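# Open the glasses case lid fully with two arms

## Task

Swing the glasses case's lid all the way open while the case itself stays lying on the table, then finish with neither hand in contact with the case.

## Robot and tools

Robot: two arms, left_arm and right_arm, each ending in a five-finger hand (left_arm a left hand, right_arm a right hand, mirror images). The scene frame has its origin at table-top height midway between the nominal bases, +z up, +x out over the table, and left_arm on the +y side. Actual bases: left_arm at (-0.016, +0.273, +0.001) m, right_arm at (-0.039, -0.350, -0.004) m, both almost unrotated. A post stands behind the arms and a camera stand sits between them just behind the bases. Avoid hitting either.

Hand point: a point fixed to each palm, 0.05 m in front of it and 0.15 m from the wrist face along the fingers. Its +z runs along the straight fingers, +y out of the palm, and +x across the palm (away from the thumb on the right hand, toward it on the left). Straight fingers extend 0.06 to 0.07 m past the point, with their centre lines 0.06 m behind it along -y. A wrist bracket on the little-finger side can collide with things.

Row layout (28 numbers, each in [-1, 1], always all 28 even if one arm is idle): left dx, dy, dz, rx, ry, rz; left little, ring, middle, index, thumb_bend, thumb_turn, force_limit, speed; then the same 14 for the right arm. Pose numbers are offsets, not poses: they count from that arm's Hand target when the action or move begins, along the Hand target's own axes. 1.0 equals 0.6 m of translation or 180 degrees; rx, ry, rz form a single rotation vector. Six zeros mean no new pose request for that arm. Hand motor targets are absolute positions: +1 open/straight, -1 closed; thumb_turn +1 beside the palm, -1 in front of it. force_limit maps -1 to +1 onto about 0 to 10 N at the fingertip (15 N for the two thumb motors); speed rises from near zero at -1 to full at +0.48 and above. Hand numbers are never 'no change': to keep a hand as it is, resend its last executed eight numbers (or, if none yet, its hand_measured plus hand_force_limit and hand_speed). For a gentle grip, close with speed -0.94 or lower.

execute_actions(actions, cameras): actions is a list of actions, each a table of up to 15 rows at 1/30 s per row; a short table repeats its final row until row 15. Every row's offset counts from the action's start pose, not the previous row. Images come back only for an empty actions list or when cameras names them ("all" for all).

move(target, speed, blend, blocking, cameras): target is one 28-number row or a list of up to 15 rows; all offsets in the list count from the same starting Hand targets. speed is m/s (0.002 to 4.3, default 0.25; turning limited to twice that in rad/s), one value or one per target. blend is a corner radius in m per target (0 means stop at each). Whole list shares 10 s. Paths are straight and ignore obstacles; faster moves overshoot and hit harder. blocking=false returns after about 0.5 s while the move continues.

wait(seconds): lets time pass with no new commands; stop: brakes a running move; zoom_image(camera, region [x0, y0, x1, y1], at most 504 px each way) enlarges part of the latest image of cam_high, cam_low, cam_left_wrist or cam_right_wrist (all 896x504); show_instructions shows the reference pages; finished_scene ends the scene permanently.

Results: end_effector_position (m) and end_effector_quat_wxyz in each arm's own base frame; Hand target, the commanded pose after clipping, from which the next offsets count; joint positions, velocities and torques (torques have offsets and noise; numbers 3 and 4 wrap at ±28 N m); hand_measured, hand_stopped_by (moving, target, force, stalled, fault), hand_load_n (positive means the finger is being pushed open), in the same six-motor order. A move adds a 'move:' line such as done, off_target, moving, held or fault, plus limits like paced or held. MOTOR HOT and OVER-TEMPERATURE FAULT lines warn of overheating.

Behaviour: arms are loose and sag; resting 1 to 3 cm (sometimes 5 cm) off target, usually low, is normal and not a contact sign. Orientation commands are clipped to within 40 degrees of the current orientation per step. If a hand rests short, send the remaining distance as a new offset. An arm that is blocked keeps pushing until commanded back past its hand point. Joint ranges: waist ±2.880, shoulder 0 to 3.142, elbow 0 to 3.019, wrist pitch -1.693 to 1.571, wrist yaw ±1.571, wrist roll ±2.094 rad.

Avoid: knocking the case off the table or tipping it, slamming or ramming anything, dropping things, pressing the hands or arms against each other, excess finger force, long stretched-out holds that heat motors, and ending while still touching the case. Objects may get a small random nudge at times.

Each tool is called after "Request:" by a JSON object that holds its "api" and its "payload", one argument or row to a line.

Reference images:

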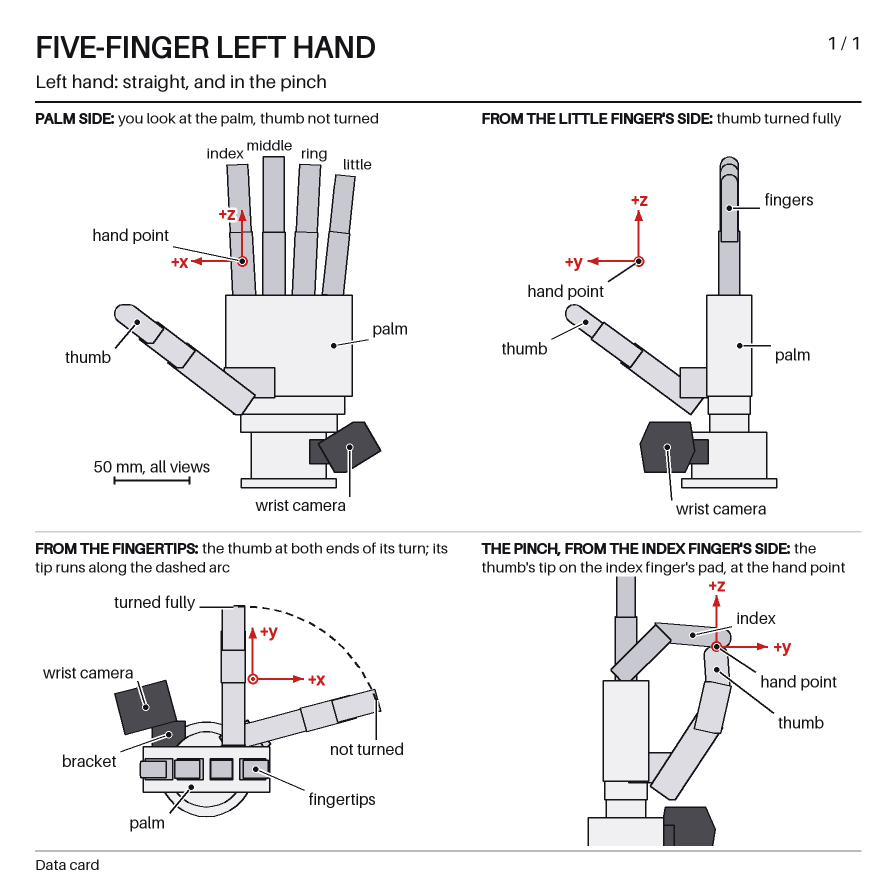

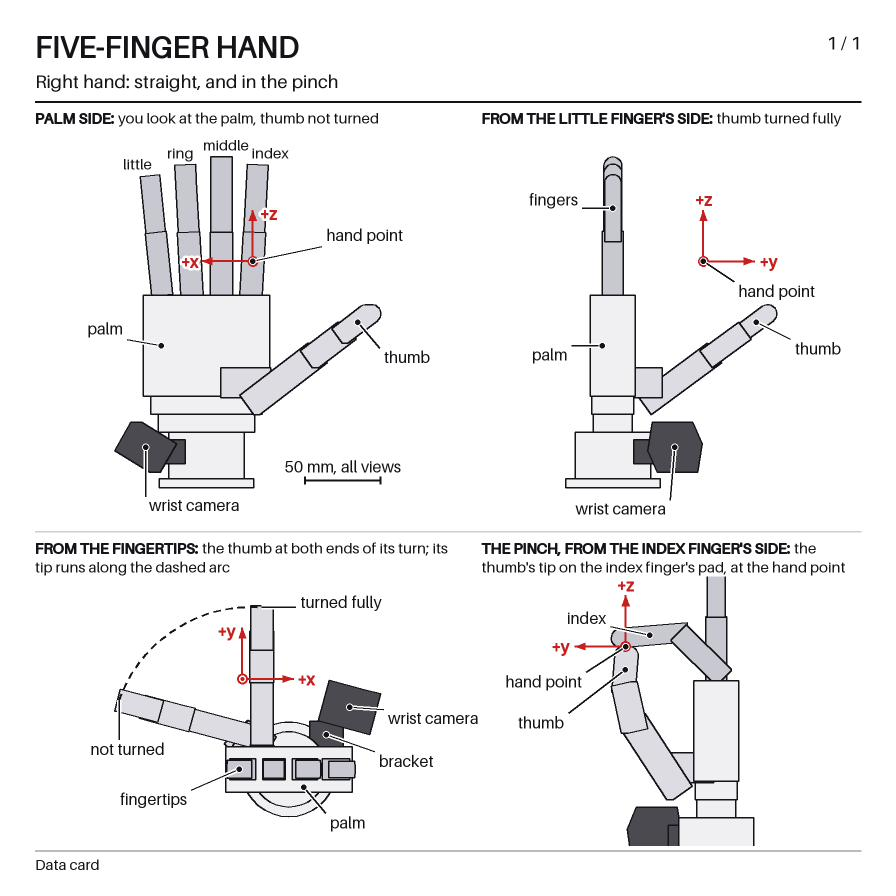

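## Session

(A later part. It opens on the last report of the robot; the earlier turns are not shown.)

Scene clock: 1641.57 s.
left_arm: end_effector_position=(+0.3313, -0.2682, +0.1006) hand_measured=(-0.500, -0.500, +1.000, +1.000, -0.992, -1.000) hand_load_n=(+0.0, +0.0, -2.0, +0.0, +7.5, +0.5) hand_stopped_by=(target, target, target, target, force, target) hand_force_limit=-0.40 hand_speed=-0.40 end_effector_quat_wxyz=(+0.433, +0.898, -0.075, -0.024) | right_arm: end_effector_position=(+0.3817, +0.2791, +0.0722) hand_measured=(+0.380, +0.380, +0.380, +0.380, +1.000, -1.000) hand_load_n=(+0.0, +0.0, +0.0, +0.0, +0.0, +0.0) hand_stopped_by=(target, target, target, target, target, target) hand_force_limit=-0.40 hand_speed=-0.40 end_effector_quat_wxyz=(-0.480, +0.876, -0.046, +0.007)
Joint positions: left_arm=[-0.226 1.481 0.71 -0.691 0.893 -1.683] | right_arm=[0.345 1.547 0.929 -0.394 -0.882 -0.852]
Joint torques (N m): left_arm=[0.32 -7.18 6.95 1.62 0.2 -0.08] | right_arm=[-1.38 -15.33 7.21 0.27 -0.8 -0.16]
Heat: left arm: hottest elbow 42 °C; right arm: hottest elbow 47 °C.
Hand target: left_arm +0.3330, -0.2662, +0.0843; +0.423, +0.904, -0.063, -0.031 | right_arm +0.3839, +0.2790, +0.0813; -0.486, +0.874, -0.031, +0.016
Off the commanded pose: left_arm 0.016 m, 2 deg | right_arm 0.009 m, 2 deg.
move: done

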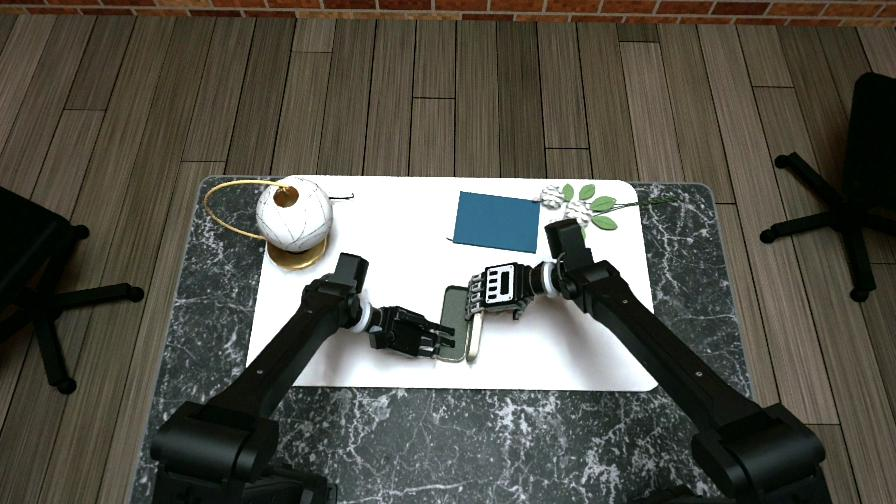

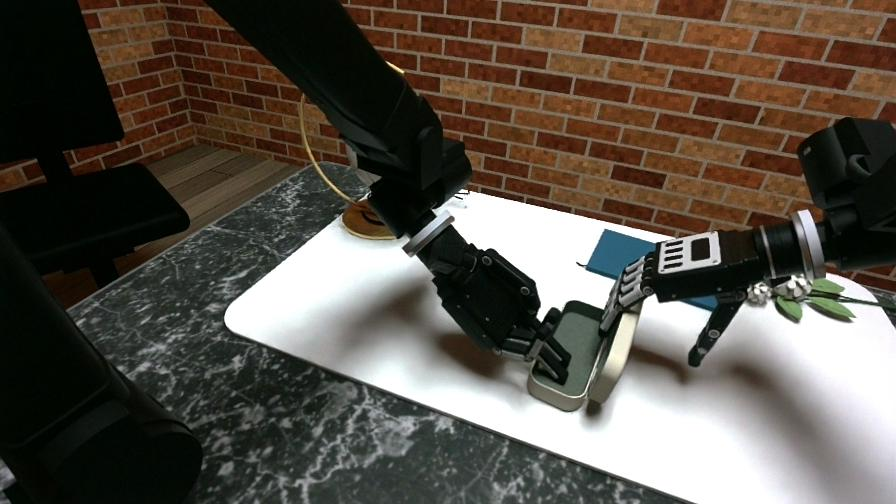

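Request:
{"api": "move", "payload": {
  "target": [0,0,0,0,0,0,-0.5,-0.5,1,1,-1,-1,-0.4,-0.4,0.0023,0.0246,-0.0239,0,0,0,0.38,0.38,0.38,0.38,1,-1,-0.4,-0.4],
  "speed": 0.05,
  "cameras": ["cam_high","cam_low"]
}}

Request:
{"api": "zoom_image", "payload": {
  "camera": "cam_low",
  "region": [430, 200, 730, 420]
}}

Request:
{"api": "zoom_image", "payload": {
  "camera": "cam_high",
  "region": [360, 240, 560, 400]
}}

Scene clock: 1651.00 s.
left_arm: end_effector_position=(+0.3318, -0.2683, +0.1008) hand_measured=(-0.500, -0.500, +1.000, +1.000, -0.992, -1.000) hand_load_n=(+0.0, +0.0, -2.0, +0.0, +8.0, +0.5) hand_stopped_by=(target, target, target, target, force, target) hand_force_limit=-0.40 hand_speed=-0.40 end_effector_quat_wxyz=(+0.434, +0.898, -0.075, -0.023) | right_arm: end_effector_position=(+0.3776, +0.2632, +0.0672) hand_measured=(+0.380, +0.380, +0.380, +0.380, +1.000, -1.000) hand_load_n=(+0.0, +0.0, +0.0, +0.0, +0.5, +0.0) hand_stopped_by=(target, target, target, target, target, target) hand_force_limit=-0.40 hand_speed=-0.40 end_effector_quat_wxyz=(-0.481, +0.876, -0.042, +0.003)
Joint positions: left_arm=[-0.226 1.481 0.71 -0.688 0.893 -1.683] | right_arm=[0.311 1.544 0.914 -0.431 -0.908 -0.912]
Joint torques (N m): left_arm=[0.44 -6.07 6.95 1.36 0.1 -0.06] | right_arm=[-1.44 -15.03 7.19 0.18 -0.76 -0.17]
Heat: left arm: hottest elbow 41 °C; right arm: hottest elbow 46 °C.
Hand target: left_arm +0.3330, -0.2662, +0.0843; +0.423, +0.904, -0.063, -0.031 | right_arm +0.3839, +0.2590, +0.0763; -0.486, +0.874, -0.031, +0.016
Off the commanded pose: left_arm 0.017 m, 2 deg | right_arm 0.012 m, 2 deg.
move: off_target (right_arm)

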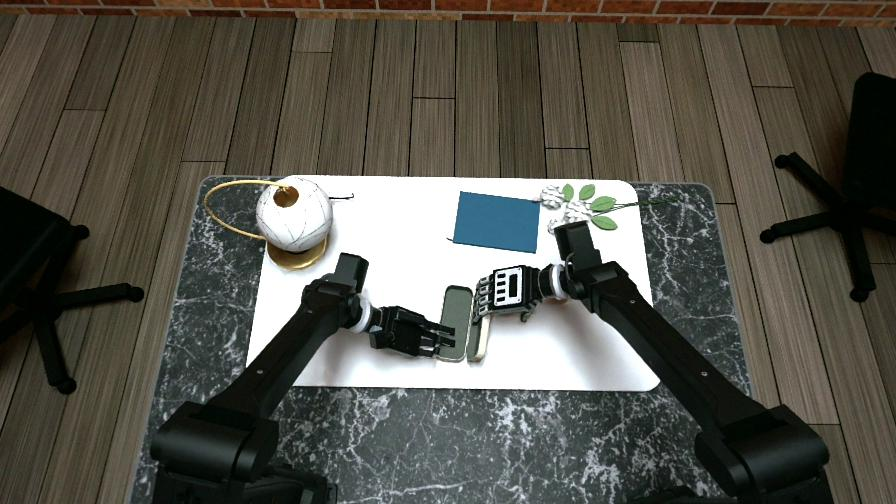

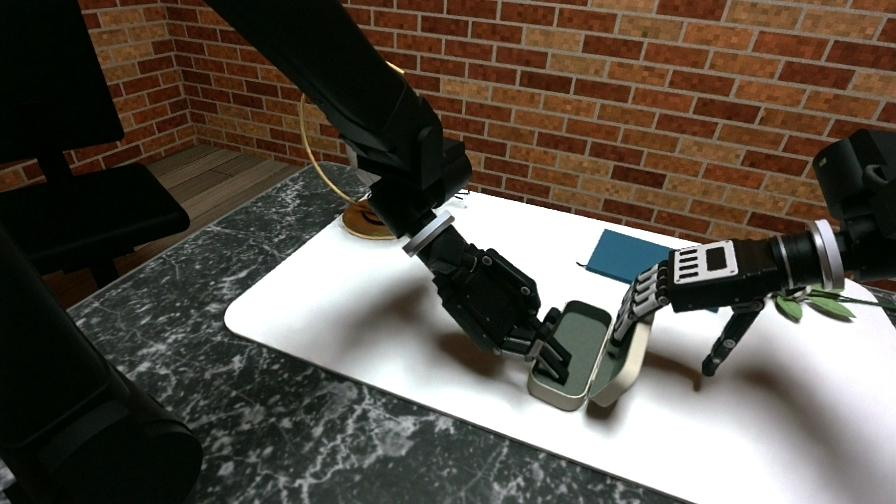

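Scaled by 1.680 from the camera's image (finer frame: 1280x720).

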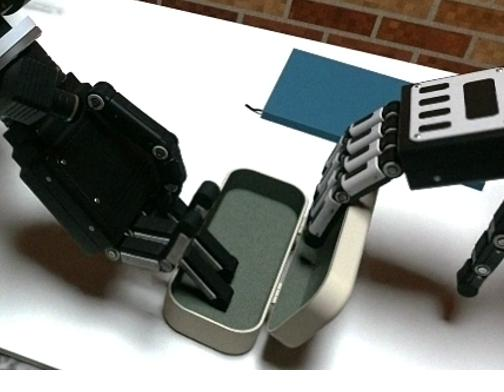

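Scaled by 2.520 from the camera's image (finer frame: 1280x720).

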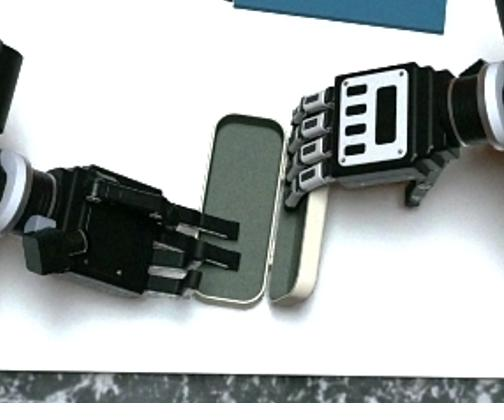

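Request:
{"api": "move", "payload": {
  "target": [0,0,0,0,0,0,-0.5,-0.5,1,1,-1,-1,-0.4,-0.4,0.0012,0.023,-0.0053,0,0,0,0.38,0.38,0.38,0.38,1,-1,-0.4,-0.4],
  "speed": 0.05,
  "cameras": ["cam_high","cam_low"]
}}

Request:
{"api": "zoom_image", "payload": {
  "camera": "cam_low",
  "region": [430, 200, 730, 420]
}}

Request:
{"api": "zoom_image", "payload": {
  "camera": "cam_high",
  "region": [360, 240, 560, 400]
}}

Scene clock: 1661.40 s.
left_arm: end_effector_position=(+0.3323, -0.2690, +0.1011) hand_measured=(-0.500, -0.500, +1.000, +1.000, -0.992, -1.000) hand_load_n=(+0.0, +0.5, -2.0, +0.0, +7.5, +0.5) hand_stopped_by=(target, target, target, target, force, target) hand_force_limit=-0.40 hand_speed=-0.40 end_effector_quat_wxyz=(+0.434, +0.897, -0.077, -0.021) | right_arm: end_effector_position=(+0.3769, +0.2605, +0.0665) hand_measured=(+0.380, +0.380, +0.380, +0.380, +1.000, -1.000) hand_load_n=(+0.0, +0.0, +0.0, +1.5, +0.0, +0.0) hand_stopped_by=(target, target, target, target, target, target) hand_force_limit=-0.40 hand_speed=-0.40 end_effector_quat_wxyz=(-0.487, +0.873, -0.034, +0.004)
Joint positions: left_arm=[-0.227 1.481 0.71 -0.682 0.893 -1.683] | right_arm=[0.302 1.544 0.907 -0.431 -0.926 -0.936]
Joint torques (N m): left_arm=[1.08 -6.24 6.83 1.21 0.07 -0.09] | right_arm=[-2.32 -13.92 6.6 0.24 -0.51 -0.23]
Heat: left arm: hottest elbow 41 °C; right arm: hottest elbow 47 °C.
Hand target: left_arm +0.3330, -0.2662, +0.0843; +0.423, +0.904, -0.063, -0.031 | right_arm +0.3839, +0.2489, +0.0663; -0.486, +0.874, -0.031, +0.016
Off the commanded pose: left_arm 0.017 m, 2 deg | right_arm 0.014 m, 2 deg.
move: off_target (right_arm)

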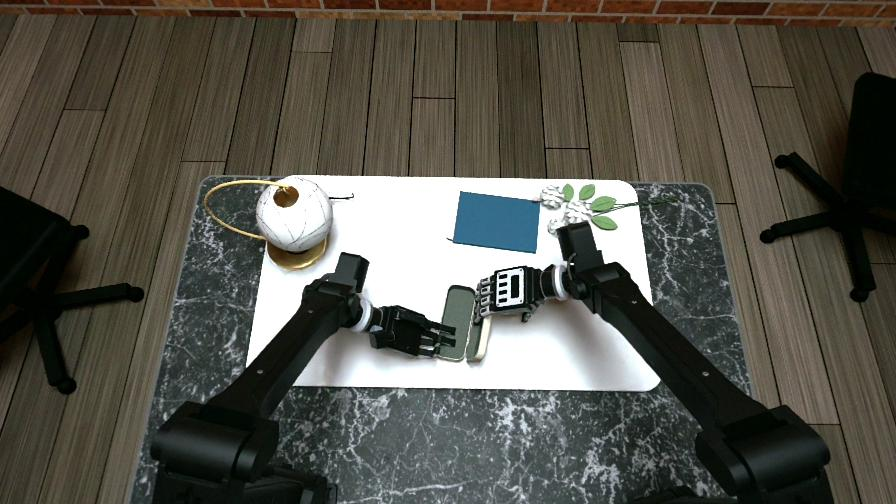

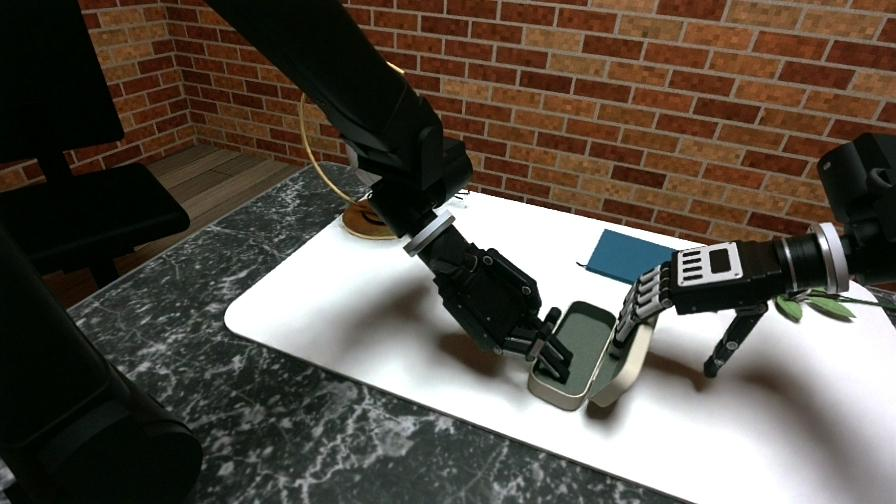

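Scaled by 1.680 from the camera's image (finer frame: 1280x720).

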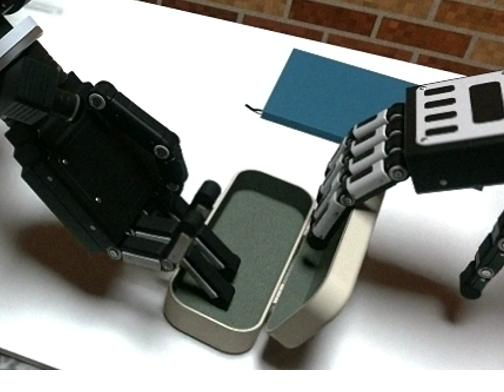

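Scaled by 2.520 from the camera's image (finer frame: 1280x720).

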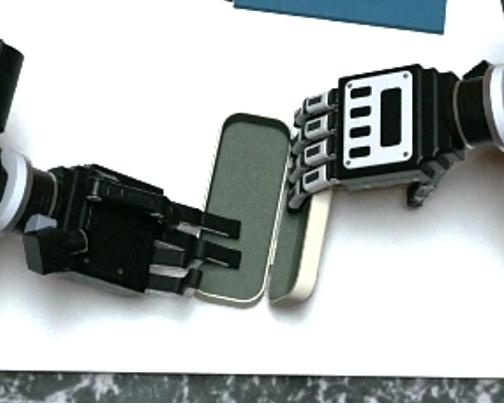

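Request:
{"api": "move", "payload": {
  "target": [0,0,0,0,0,0,-0.5,-0.5,1,1,-1,-1,-0.4,-0.4,-0.003,-0.030,0.033,0,0,0,0.38,0.38,0.38,0.38,1,-1,-0.4,-0.4],
  "speed": 0.03,
  "cameras": ["cam_high","cam_low"]
}}

Request:
{"api": "zoom_image", "payload": {
  "camera": "cam_low",
  "region": [430, 200, 730, 420]
}}

Request:
{"api": "zoom_image", "payload": {
  "camera": "cam_high",
  "region": [360, 240, 560, 400]
}}

Scene clock: 1672.67 s.
left_arm: end_effector_position=(+0.3323, -0.2690, +0.1011) hand_measured=(-0.500, -0.500, +1.000, +1.000, -0.992, -1.000) hand_load_n=(+0.0, +0.0, -2.0, +0.0, +7.5, +1.0) hand_stopped_by=(target, target, target, target, force, target) hand_force_limit=-0.40 hand_speed=-0.40 end_effector_quat_wxyz=(+0.434, +0.897, -0.077, -0.021) | right_arm: end_effector_position=(+0.3772, +0.2687, +0.0651) hand_measured=(+0.380, +0.380, +0.380, +0.380, +1.000, -1.000) hand_load_n=(+0.0, +0.0, +0.0, +0.0, +0.0, +0.0) hand_stopped_by=(target, target, target, target, target, target) hand_force_limit=-0.40 hand_speed=-0.40 end_effector_quat_wxyz=(-0.480, +0.876, -0.031, +0.009)
Joint positions: left_arm=[-0.227 1.481 0.71 -0.682 0.893 -1.683] | right_arm=[0.327 1.544 0.907 -0.407 -0.898 -0.915]
Joint torques (N m): left_arm=[-0.38 -7.3 6.56 1.32 0.04 -0.1] | right_arm=[-0.32 -13.51 7.64 1.4 -0.39 0.25]
Heat: left arm: hottest elbow 41 °C; right arm: hottest elbow 46 °C.
Hand target: left_arm +0.3330, -0.2662, +0.0843; +0.423, +0.904, -0.063, -0.031 | right_arm +0.3839, +0.2753, +0.0711; -0.486, +0.874, -0.031, +0.016
Off the commanded pose: left_arm 0.017 m, 2 deg | right_arm 0.011 m, 1 deg.
move: off_target (right_arm)

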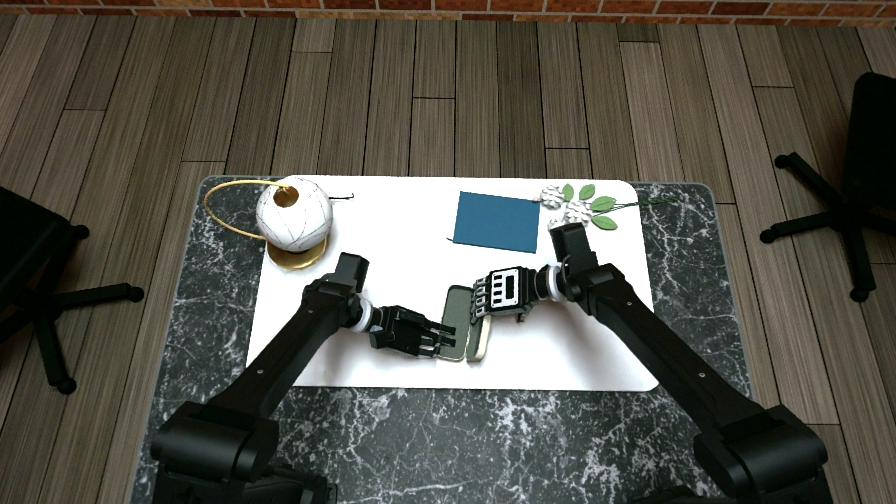

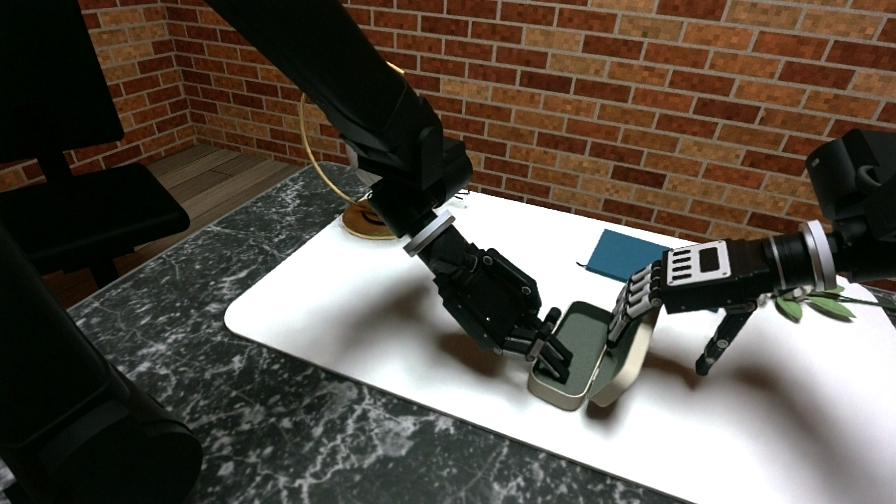

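Scaled by 1.680 from the camera's image (finer frame: 1280x720).

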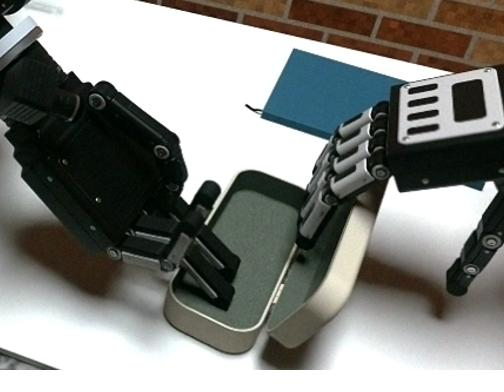

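Scaled by 2.520 from the camera's image (finer frame: 1280x720).

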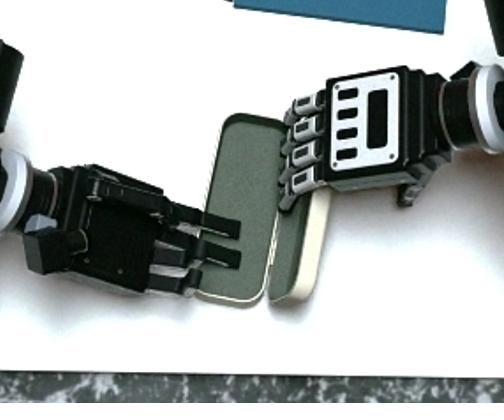

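Request:
{"api": "move", "payload": {
  "target": [
    [0,0,0,0,0,0,-0.5,-0.5,1,1,-1,-1,-0.4,-0.4,-0.0015,-0.054,-0.008,0,0,0,0.38,0.38,0.38,0.38,1,-1,-0.4,-0.4],
    [0,0,0,0,0,0,-0.5,-0.5,1,1,-1,-1,-0.4,-0.4,-0.0008,-0.14,-0.065,0,0,0,0.38,0.38,0.38,0.38,1,-1,-0.4,-0.4]
  ],
  "speed": 0.06,
  "blend": 0.005,
  "cameras": ["cam_high","cam_low"]
}}

Request:
{"api": "zoom_image", "payload": {
  "camera": "cam_low",
  "region": [430, 200, 730, 420]
}}

Request:
{"api": "zoom_image", "payload": {
  "camera": "cam_high",
  "region": [360, 240, 560, 400]
}}

Scene clock: 1694.27 s.
left_arm: end_effector_position=(+0.3323, -0.2690, +0.1011) hand_measured=(-0.500, -0.500, +1.000, +1.000, -0.992, -1.000) hand_load_n=(+0.0, +0.0, -2.0, +0.0, +7.5, +0.5) hand_stopped_by=(target, target, target, target, force, target) hand_force_limit=-0.40 hand_speed=-0.40 end_effector_quat_wxyz=(+0.434, +0.897, -0.077, -0.021) | right_arm: end_effector_position=(+0.3715, +0.2792, +0.1381) hand_measured=(+0.380, +0.380, +0.380, +0.380, +1.000, -1.000) hand_load_n=(+0.0, +0.0, +0.0, +0.0, +0.0, +0.0) hand_stopped_by=(target, target, target, target, target, target) hand_force_limit=-0.40 hand_speed=-0.40 end_effector_quat_wxyz=(-0.477, +0.878, -0.035, +0.001)
Joint positions: left_arm=[-0.227 1.481 0.71 -0.682 0.893 -1.683] | right_arm=[0.354 1.439 1.013 -0.608 -0.885 -0.877]
Joint torques (N m): left_arm=[0.73 -5.71 7.02 1.31 0.09 -0.1] | right_arm=[-0.38 -14.21 10.99 0.28 -0.43 0.22]
Heat: left arm: hottest elbow 40 °C; right arm: hottest elbow 47 °C.
Hand target: left_arm +0.3330, -0.2662, +0.0843; +0.423, +0.904, -0.063, -0.031 | right_arm +0.3844, +0.2866, +0.1631; -0.486, +0.874, -0.031, +0.016
Off the commanded pose: left_arm 0.017 m, 2 deg | right_arm 0.029 m, 2 deg.
move: off_target (right_arm)

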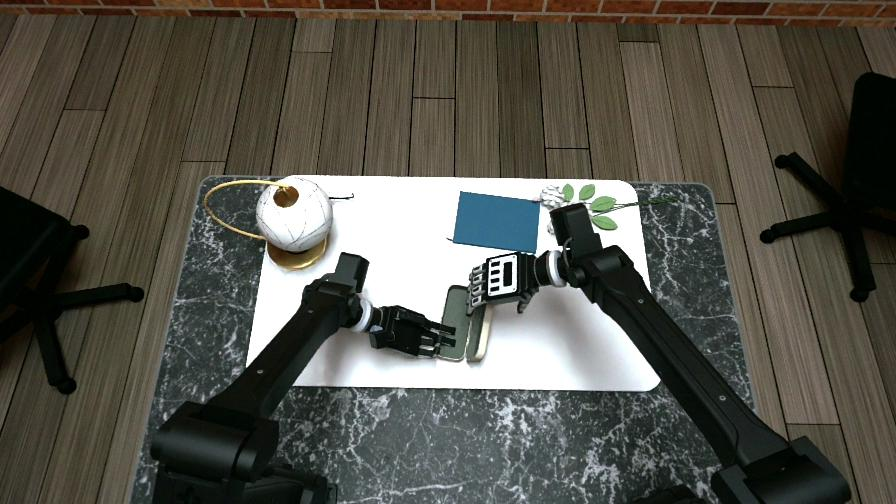

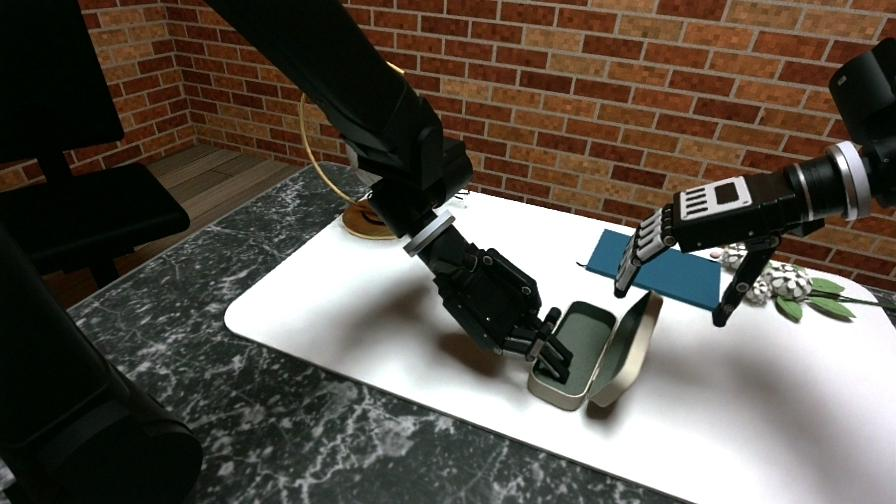

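Scaled by 1.680 from the camera's image (finer frame: 1280x720).

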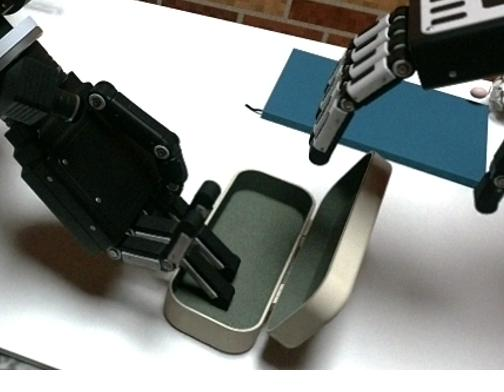

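Scaled by 2.520 from the camera's image (finer frame: 1280x720).

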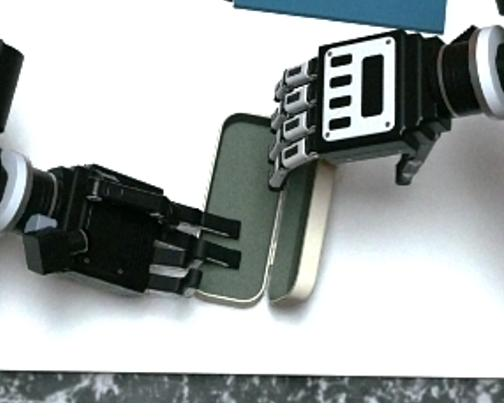

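Request:
{"api": "move", "payload": {
  "target": [-0.0013,0.046,-0.049,0,0,0,-0.5,-0.5,1,1,-1,-1,-0.4,-0.4,0,0,0,0,0,0,0.38,0.38,0.38,0.38,1,-1,-0.4,-0.4],
  "speed": 0.03,
  "cameras": ["cam_high","cam_low"]
}}

Request:
{"api": "zoom_image", "payload": {
  "camera": "cam_low",
  "region": [430, 200, 730, 420]
}}

Scene clock: 1710.33 s.
left_arm: end_effector_position=(+0.3175, -0.2628, +0.1094) hand_measured=(-0.500, -0.500, +1.000, +1.000, -0.992, -1.000) hand_load_n=(+0.0, +0.0, +0.0, +0.0, +7.5, +0.5) hand_stopped_by=(target, target, target, target, force, target) hand_force_limit=-0.40 hand_speed=-0.40 end_effector_quat_wxyz=(+0.421, +0.904, -0.061, -0.049) | right_arm: end_effector_position=(+0.3728, +0.2775, +0.1381) hand_measured=(+0.380, +0.380, +0.380, +0.380, +1.000, -1.000) hand_load_n=(+0.0, +0.0, +0.0, +0.0, +0.0, +0.0) hand_stopped_by=(target, target, target, target, target, target) hand_force_limit=-0.40 hand_speed=-0.40 end_effector_quat_wxyz=(-0.477, +0.878, -0.037, +0.002)
Joint positions: left_arm=[-0.224 1.431 0.71 -0.802 0.873 -1.683] | right_arm=[0.35 1.439 1.013 -0.608 -0.885 -0.877]
Joint torques (N m): left_arm=[1.2 -9.82 11.19 0.16 0.6 0.08] | right_arm=[-0.5 -14.15 10.99 0.25 -0.44 0.22]
Heat: left arm: hottest elbow 40 °C; right arm: hottest elbow 48 °C.
Hand target: left_arm +0.3330, -0.2612, +0.1244; +0.423, +0.904, -0.063, -0.031 | right_arm +0.3844, +0.2866, +0.1631; -0.486, +0.874, -0.031, +0.016
Off the commanded pose: left_arm 0.022 m, 2 deg | right_arm 0.029 m, 2 deg.
move: off_target (left_arm)

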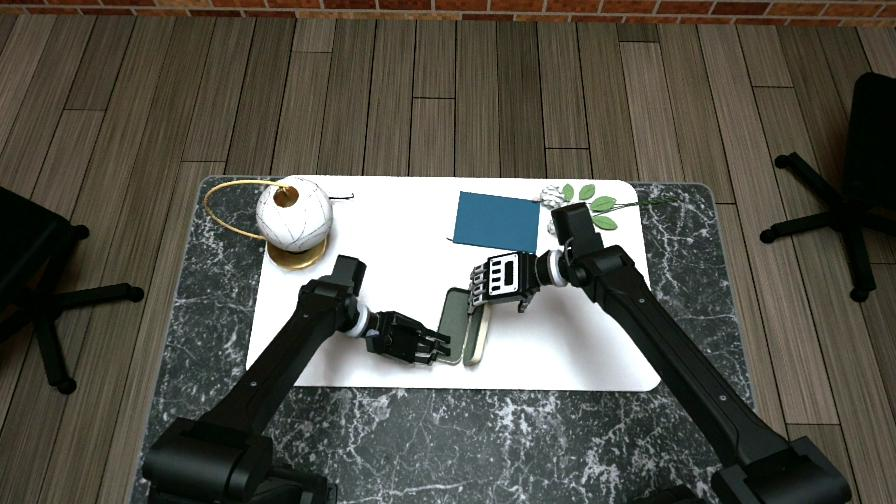

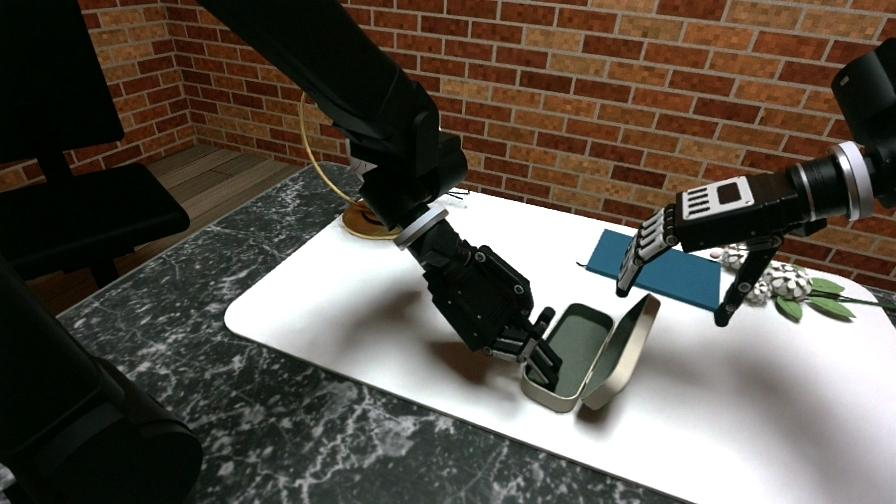

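Scaled by 1.680 from the camera's image (finer frame: 1280x720).

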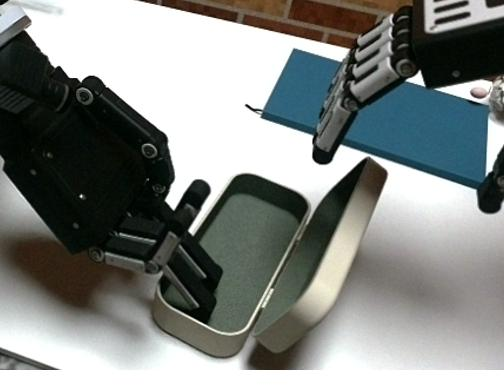

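Request:
{"api": "move", "payload": {
  "target": [-0.0167,0.0527,-0.041,0,0,0,-0.5,-0.5,1,1,-1,-1,-0.4,-0.4,0,0,0,0,0,0,0.38,0.38,0.38,0.38,1,-1,-0.4,-0.4],
  "speed": 0.04,
  "cameras": ["cam_high","cam_low"]
}}

Request:
{"api": "zoom_image", "payload": {
  "camera": "cam_low",
  "region": [430, 200, 730, 420]
}}

Scene clock: 1719.33 s.
left_arm: end_effector_position=(+0.3091, -0.2609, +0.1481) hand_measured=(-0.500, -0.500, +1.000, +1.000, -0.992, -1.000) hand_load_n=(+0.0, +0.0, +0.0, +0.0, +7.5, +0.5) hand_stopped_by=(target, target, target, target, force, target) hand_force_limit=-0.40 hand_speed=-0.40 end_effector_quat_wxyz=(+0.421, +0.904, -0.062, -0.046) | right_arm: end_effector_position=(+0.3728, +0.2775, +0.1381) hand_measured=(+0.380, +0.380, +0.380, +0.380, +1.000, -1.000) hand_load_n=(+0.0, +0.0, +0.0, +0.0, +0.0, +0.0) hand_stopped_by=(target, target, target, target, target, target) hand_force_limit=-0.40 hand_speed=-0.40 end_effector_quat_wxyz=(-0.477, +0.878, -0.037, +0.002)
Joint positions: left_arm=[-0.224 1.328 0.736 -0.924 0.873 -1.683] | right_arm=[0.35 1.439 1.013 -0.608 -0.885 -0.877]
Joint torques (N m): left_arm=[1.49 -8.64 12.45 0.29 0.61 0.03] | right_arm=[-0.5 -14.15 10.99 0.25 -0.43 0.21]
Heat: left arm: hottest elbow 41 °C; right arm: hottest elbow 49 °C.
Hand target: left_arm +0.3230, -0.2612, +0.1644; +0.423, +0.904, -0.063, -0.031 | right_arm +0.3844, +0.2866, +0.1631; -0.486, +0.874, -0.031, +0.016
Off the commanded pose: left_arm 0.021 m, 2 deg | right_arm 0.029 m, 2 deg.
move: off_target (left_arm)

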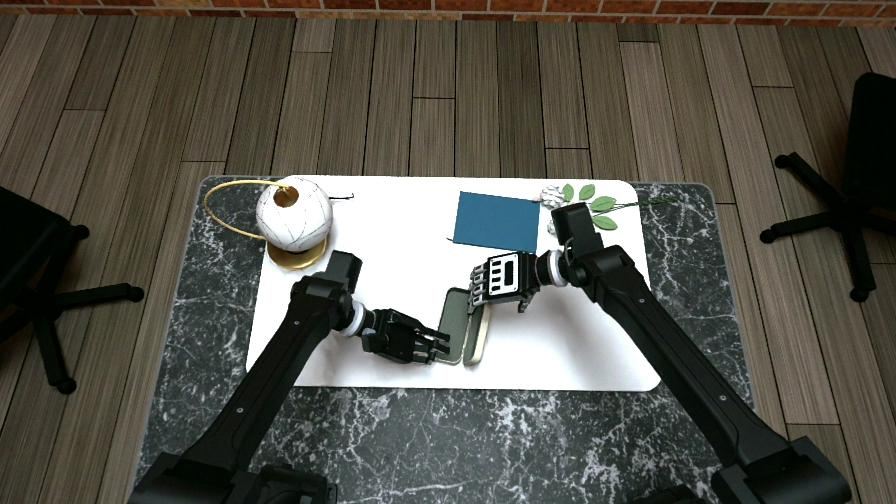

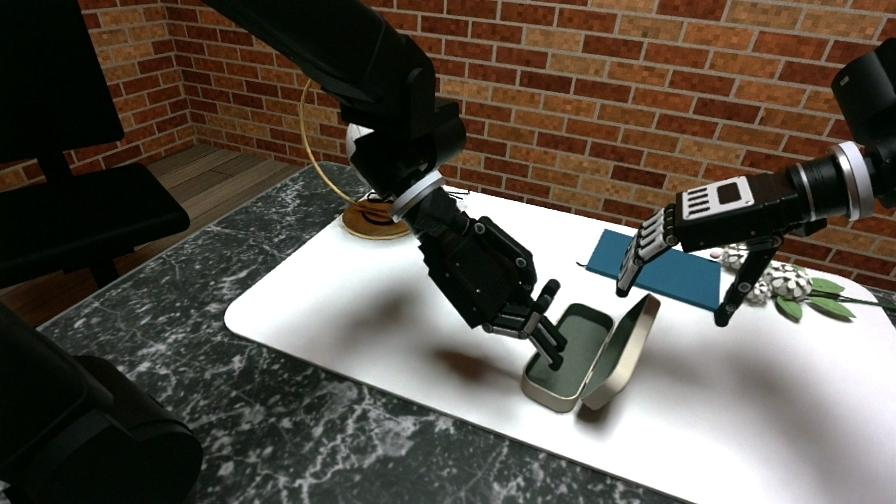

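Scaled by 1.680 from the camera's image (finer frame: 1280x720).

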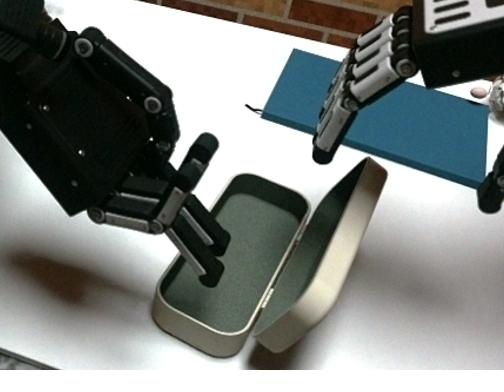

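Request:
{"api": "move", "payload": {
  "target": [-0.0305,-0.011,-0.117,0,0,0,-0.5,-0.5,1,1,-1,-1,-0.4,-0.4,0.0033,-0.03,-0.078,0,0,0,0.38,0.38,0.38,0.38,1,-1,-0.4,-0.4],
  "speed": 0.08,
  "cameras": ["cam_high","cam_low"]
}}

Request:
{"api": "zoom_image", "payload": {
  "camera": "cam_low",
  "region": [430, 200, 730, 420]
}}

Request:
{"api": "zoom_image", "payload": {
  "camera": "cam_high",
  "region": [360, 240, 560, 400]
}}

Scene clock: 1733.07 s.
left_arm: end_effector_position=(+0.3040, -0.2022, +0.1886) hand_measured=(-0.500, -0.500, +1.000, +1.000, -0.992, -1.000) hand_load_n=(+0.0, +0.0, +0.0, +0.0, +7.5, +0.5) hand_stopped_by=(target, target, target, target, force, target) hand_force_limit=-0.40 hand_speed=-0.40 end_effector_quat_wxyz=(+0.423, +0.903, -0.051, -0.047) | right_arm: end_effector_position=(+0.3694, +0.2519, +0.1765) hand_measured=(+0.380, +0.380, +0.380, +0.380, +1.000, -1.000) hand_load_n=(+0.0, +0.0, -0.5, +0.0, +0.0, +0.0) hand_stopped_by=(target, target, target, target, target, target) hand_force_limit=-0.40 hand_speed=-0.40 end_effector_quat_wxyz=(-0.473, +0.879, -0.056, -0.011)
Joint positions: left_arm=[-0.039 1.263 0.797 -1.259 0.87 -1.425] | right_arm=[0.293 1.392 1.079 -0.798 -0.908 -0.923]
Joint torques (N m): left_arm=[1.49 -7 12.72 -0.34 0.55 0.18] | right_arm=[-1.26 -13.74 11.37 0.16 -0.86 -0.15]
Heat: left arm: hottest elbow 43 °C; right arm: hottest elbow 50 °C.
Hand target: left_arm +0.3131, -0.2011, +0.2044; +0.423, +0.904, -0.063, -0.031 | right_arm +0.3843, +0.2562, +0.2031; -0.486, +0.874, -0.031, +0.016
Off the commanded pose: left_arm 0.018 m, 2 deg | right_arm 0.031 m, 5 deg.
move: off_target (left_arm, right_arm)

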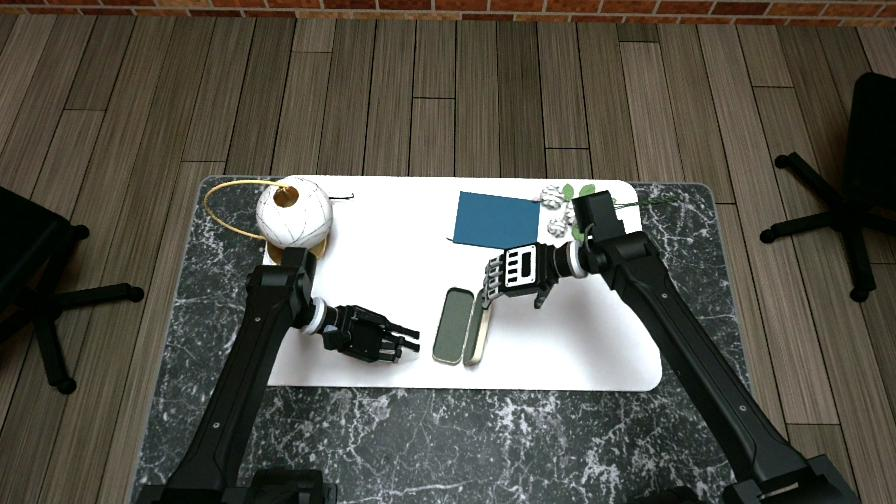

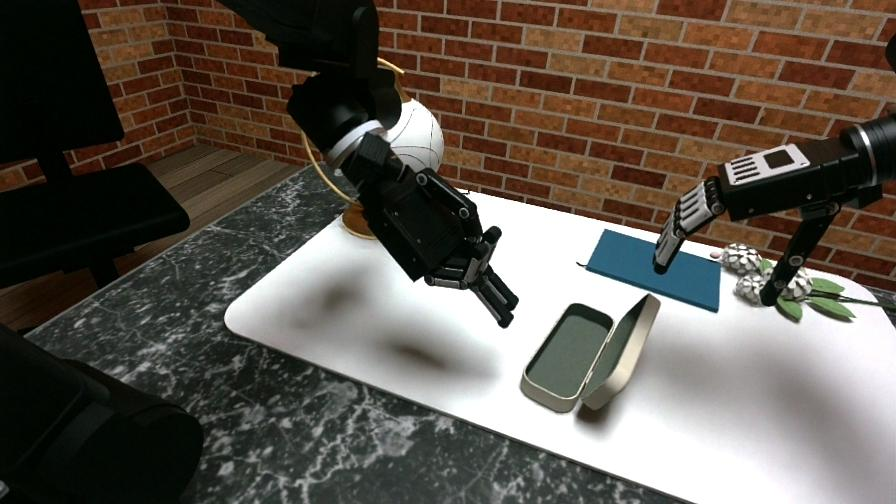

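Scaled by 1.680 from the camera's image (finer frame: 1280x720).

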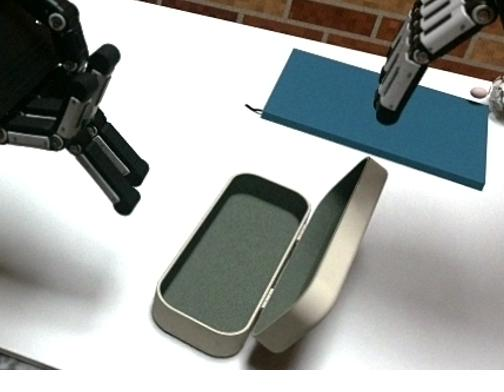

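Scaled by 2.520 from the camera's image (finer frame: 1280x720).

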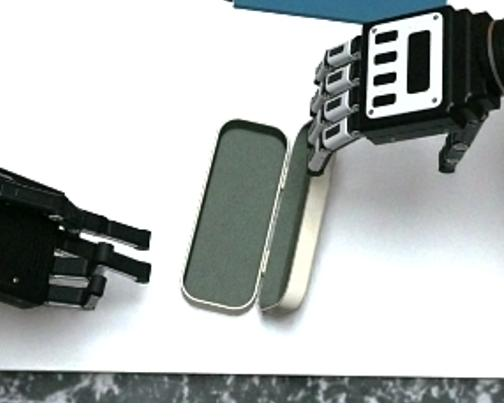

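Request:
{"api": "wait", "payload": {
  "seconds": 1,
  "cameras": ["cam_low", "cam_high"]
}}

Request:
{"api": "zoom_image", "payload": {
  "camera": "cam_low",
  "region": [500, 270, 680, 420]
}}

Scene clock: 1762.20 s.
left_arm: end_effector_position=(+0.3040, -0.2022, +0.1886) hand_measured=(-0.500, -0.500, +1.000, +1.000, -0.992, -1.000) hand_load_n=(+0.0, +0.0, +0.0, +0.0, +7.5, +0.5) hand_stopped_by=(target, target, target, target, force, target) hand_force_limit=-0.40 hand_speed=-0.40 end_effector_quat_wxyz=(+0.423, +0.903, -0.051, -0.047) | right_arm: end_effector_position=(+0.3694, +0.2519, +0.1765) hand_measured=(+0.380, +0.380, +0.380, +0.380, +1.000, -1.000) hand_load_n=(+0.0, +0.0, +0.0, +0.0, +0.0, +0.0) hand_stopped_by=(target, target, target, target, target, target) hand_force_limit=-0.40 hand_speed=-0.40 end_effector_quat_wxyz=(-0.473, +0.879, -0.056, -0.011)
Joint positions: left_arm=[-0.039 1.263 0.797 -1.259 0.87 -1.425] | right_arm=[0.293 1.392 1.079 -0.798 -0.908 -0.923]
Joint torques (N m): left_arm=[1.55 -7.3 12.92 -0.23 0.58 0.17] | right_arm=[-1.2 -13.68 11.38 0.16 -0.86 -0.15]
Heat: left arm: hottest elbow 47 °C; right arm: hottest elbow 56 °C.
Hand target: left_arm +0.3131, -0.2011, +0.2044; +0.423, +0.904, -0.063, -0.031 | right_arm +0.3843, +0.2562, +0.2031; -0.486, +0.874, -0.031, +0.016
Off the commanded pose: left_arm 0.018 m, 2 deg | right_arm 0.031 m, 5 deg.
wait: 1.00 s; at rest from the start
Images, in order (width x height): cam_high 896x504, cam_low 896x504.

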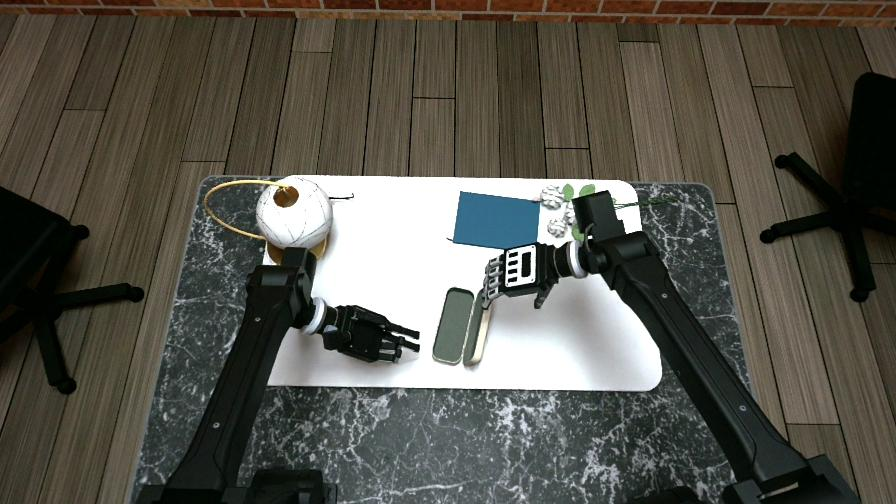

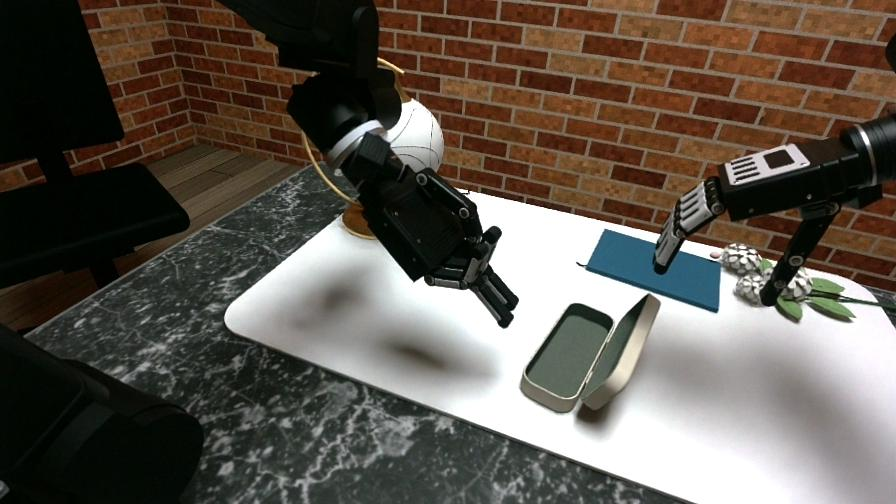

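Scaled by 2.800 from the camera's image (finer frame: 1280x720).

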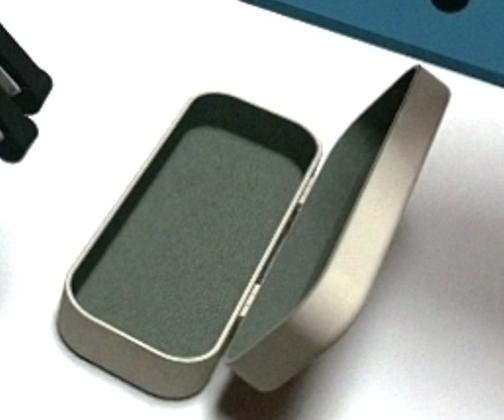

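Request:
{"api": "finished_scene", "payload": {

}}

The scene is finished: the task was done.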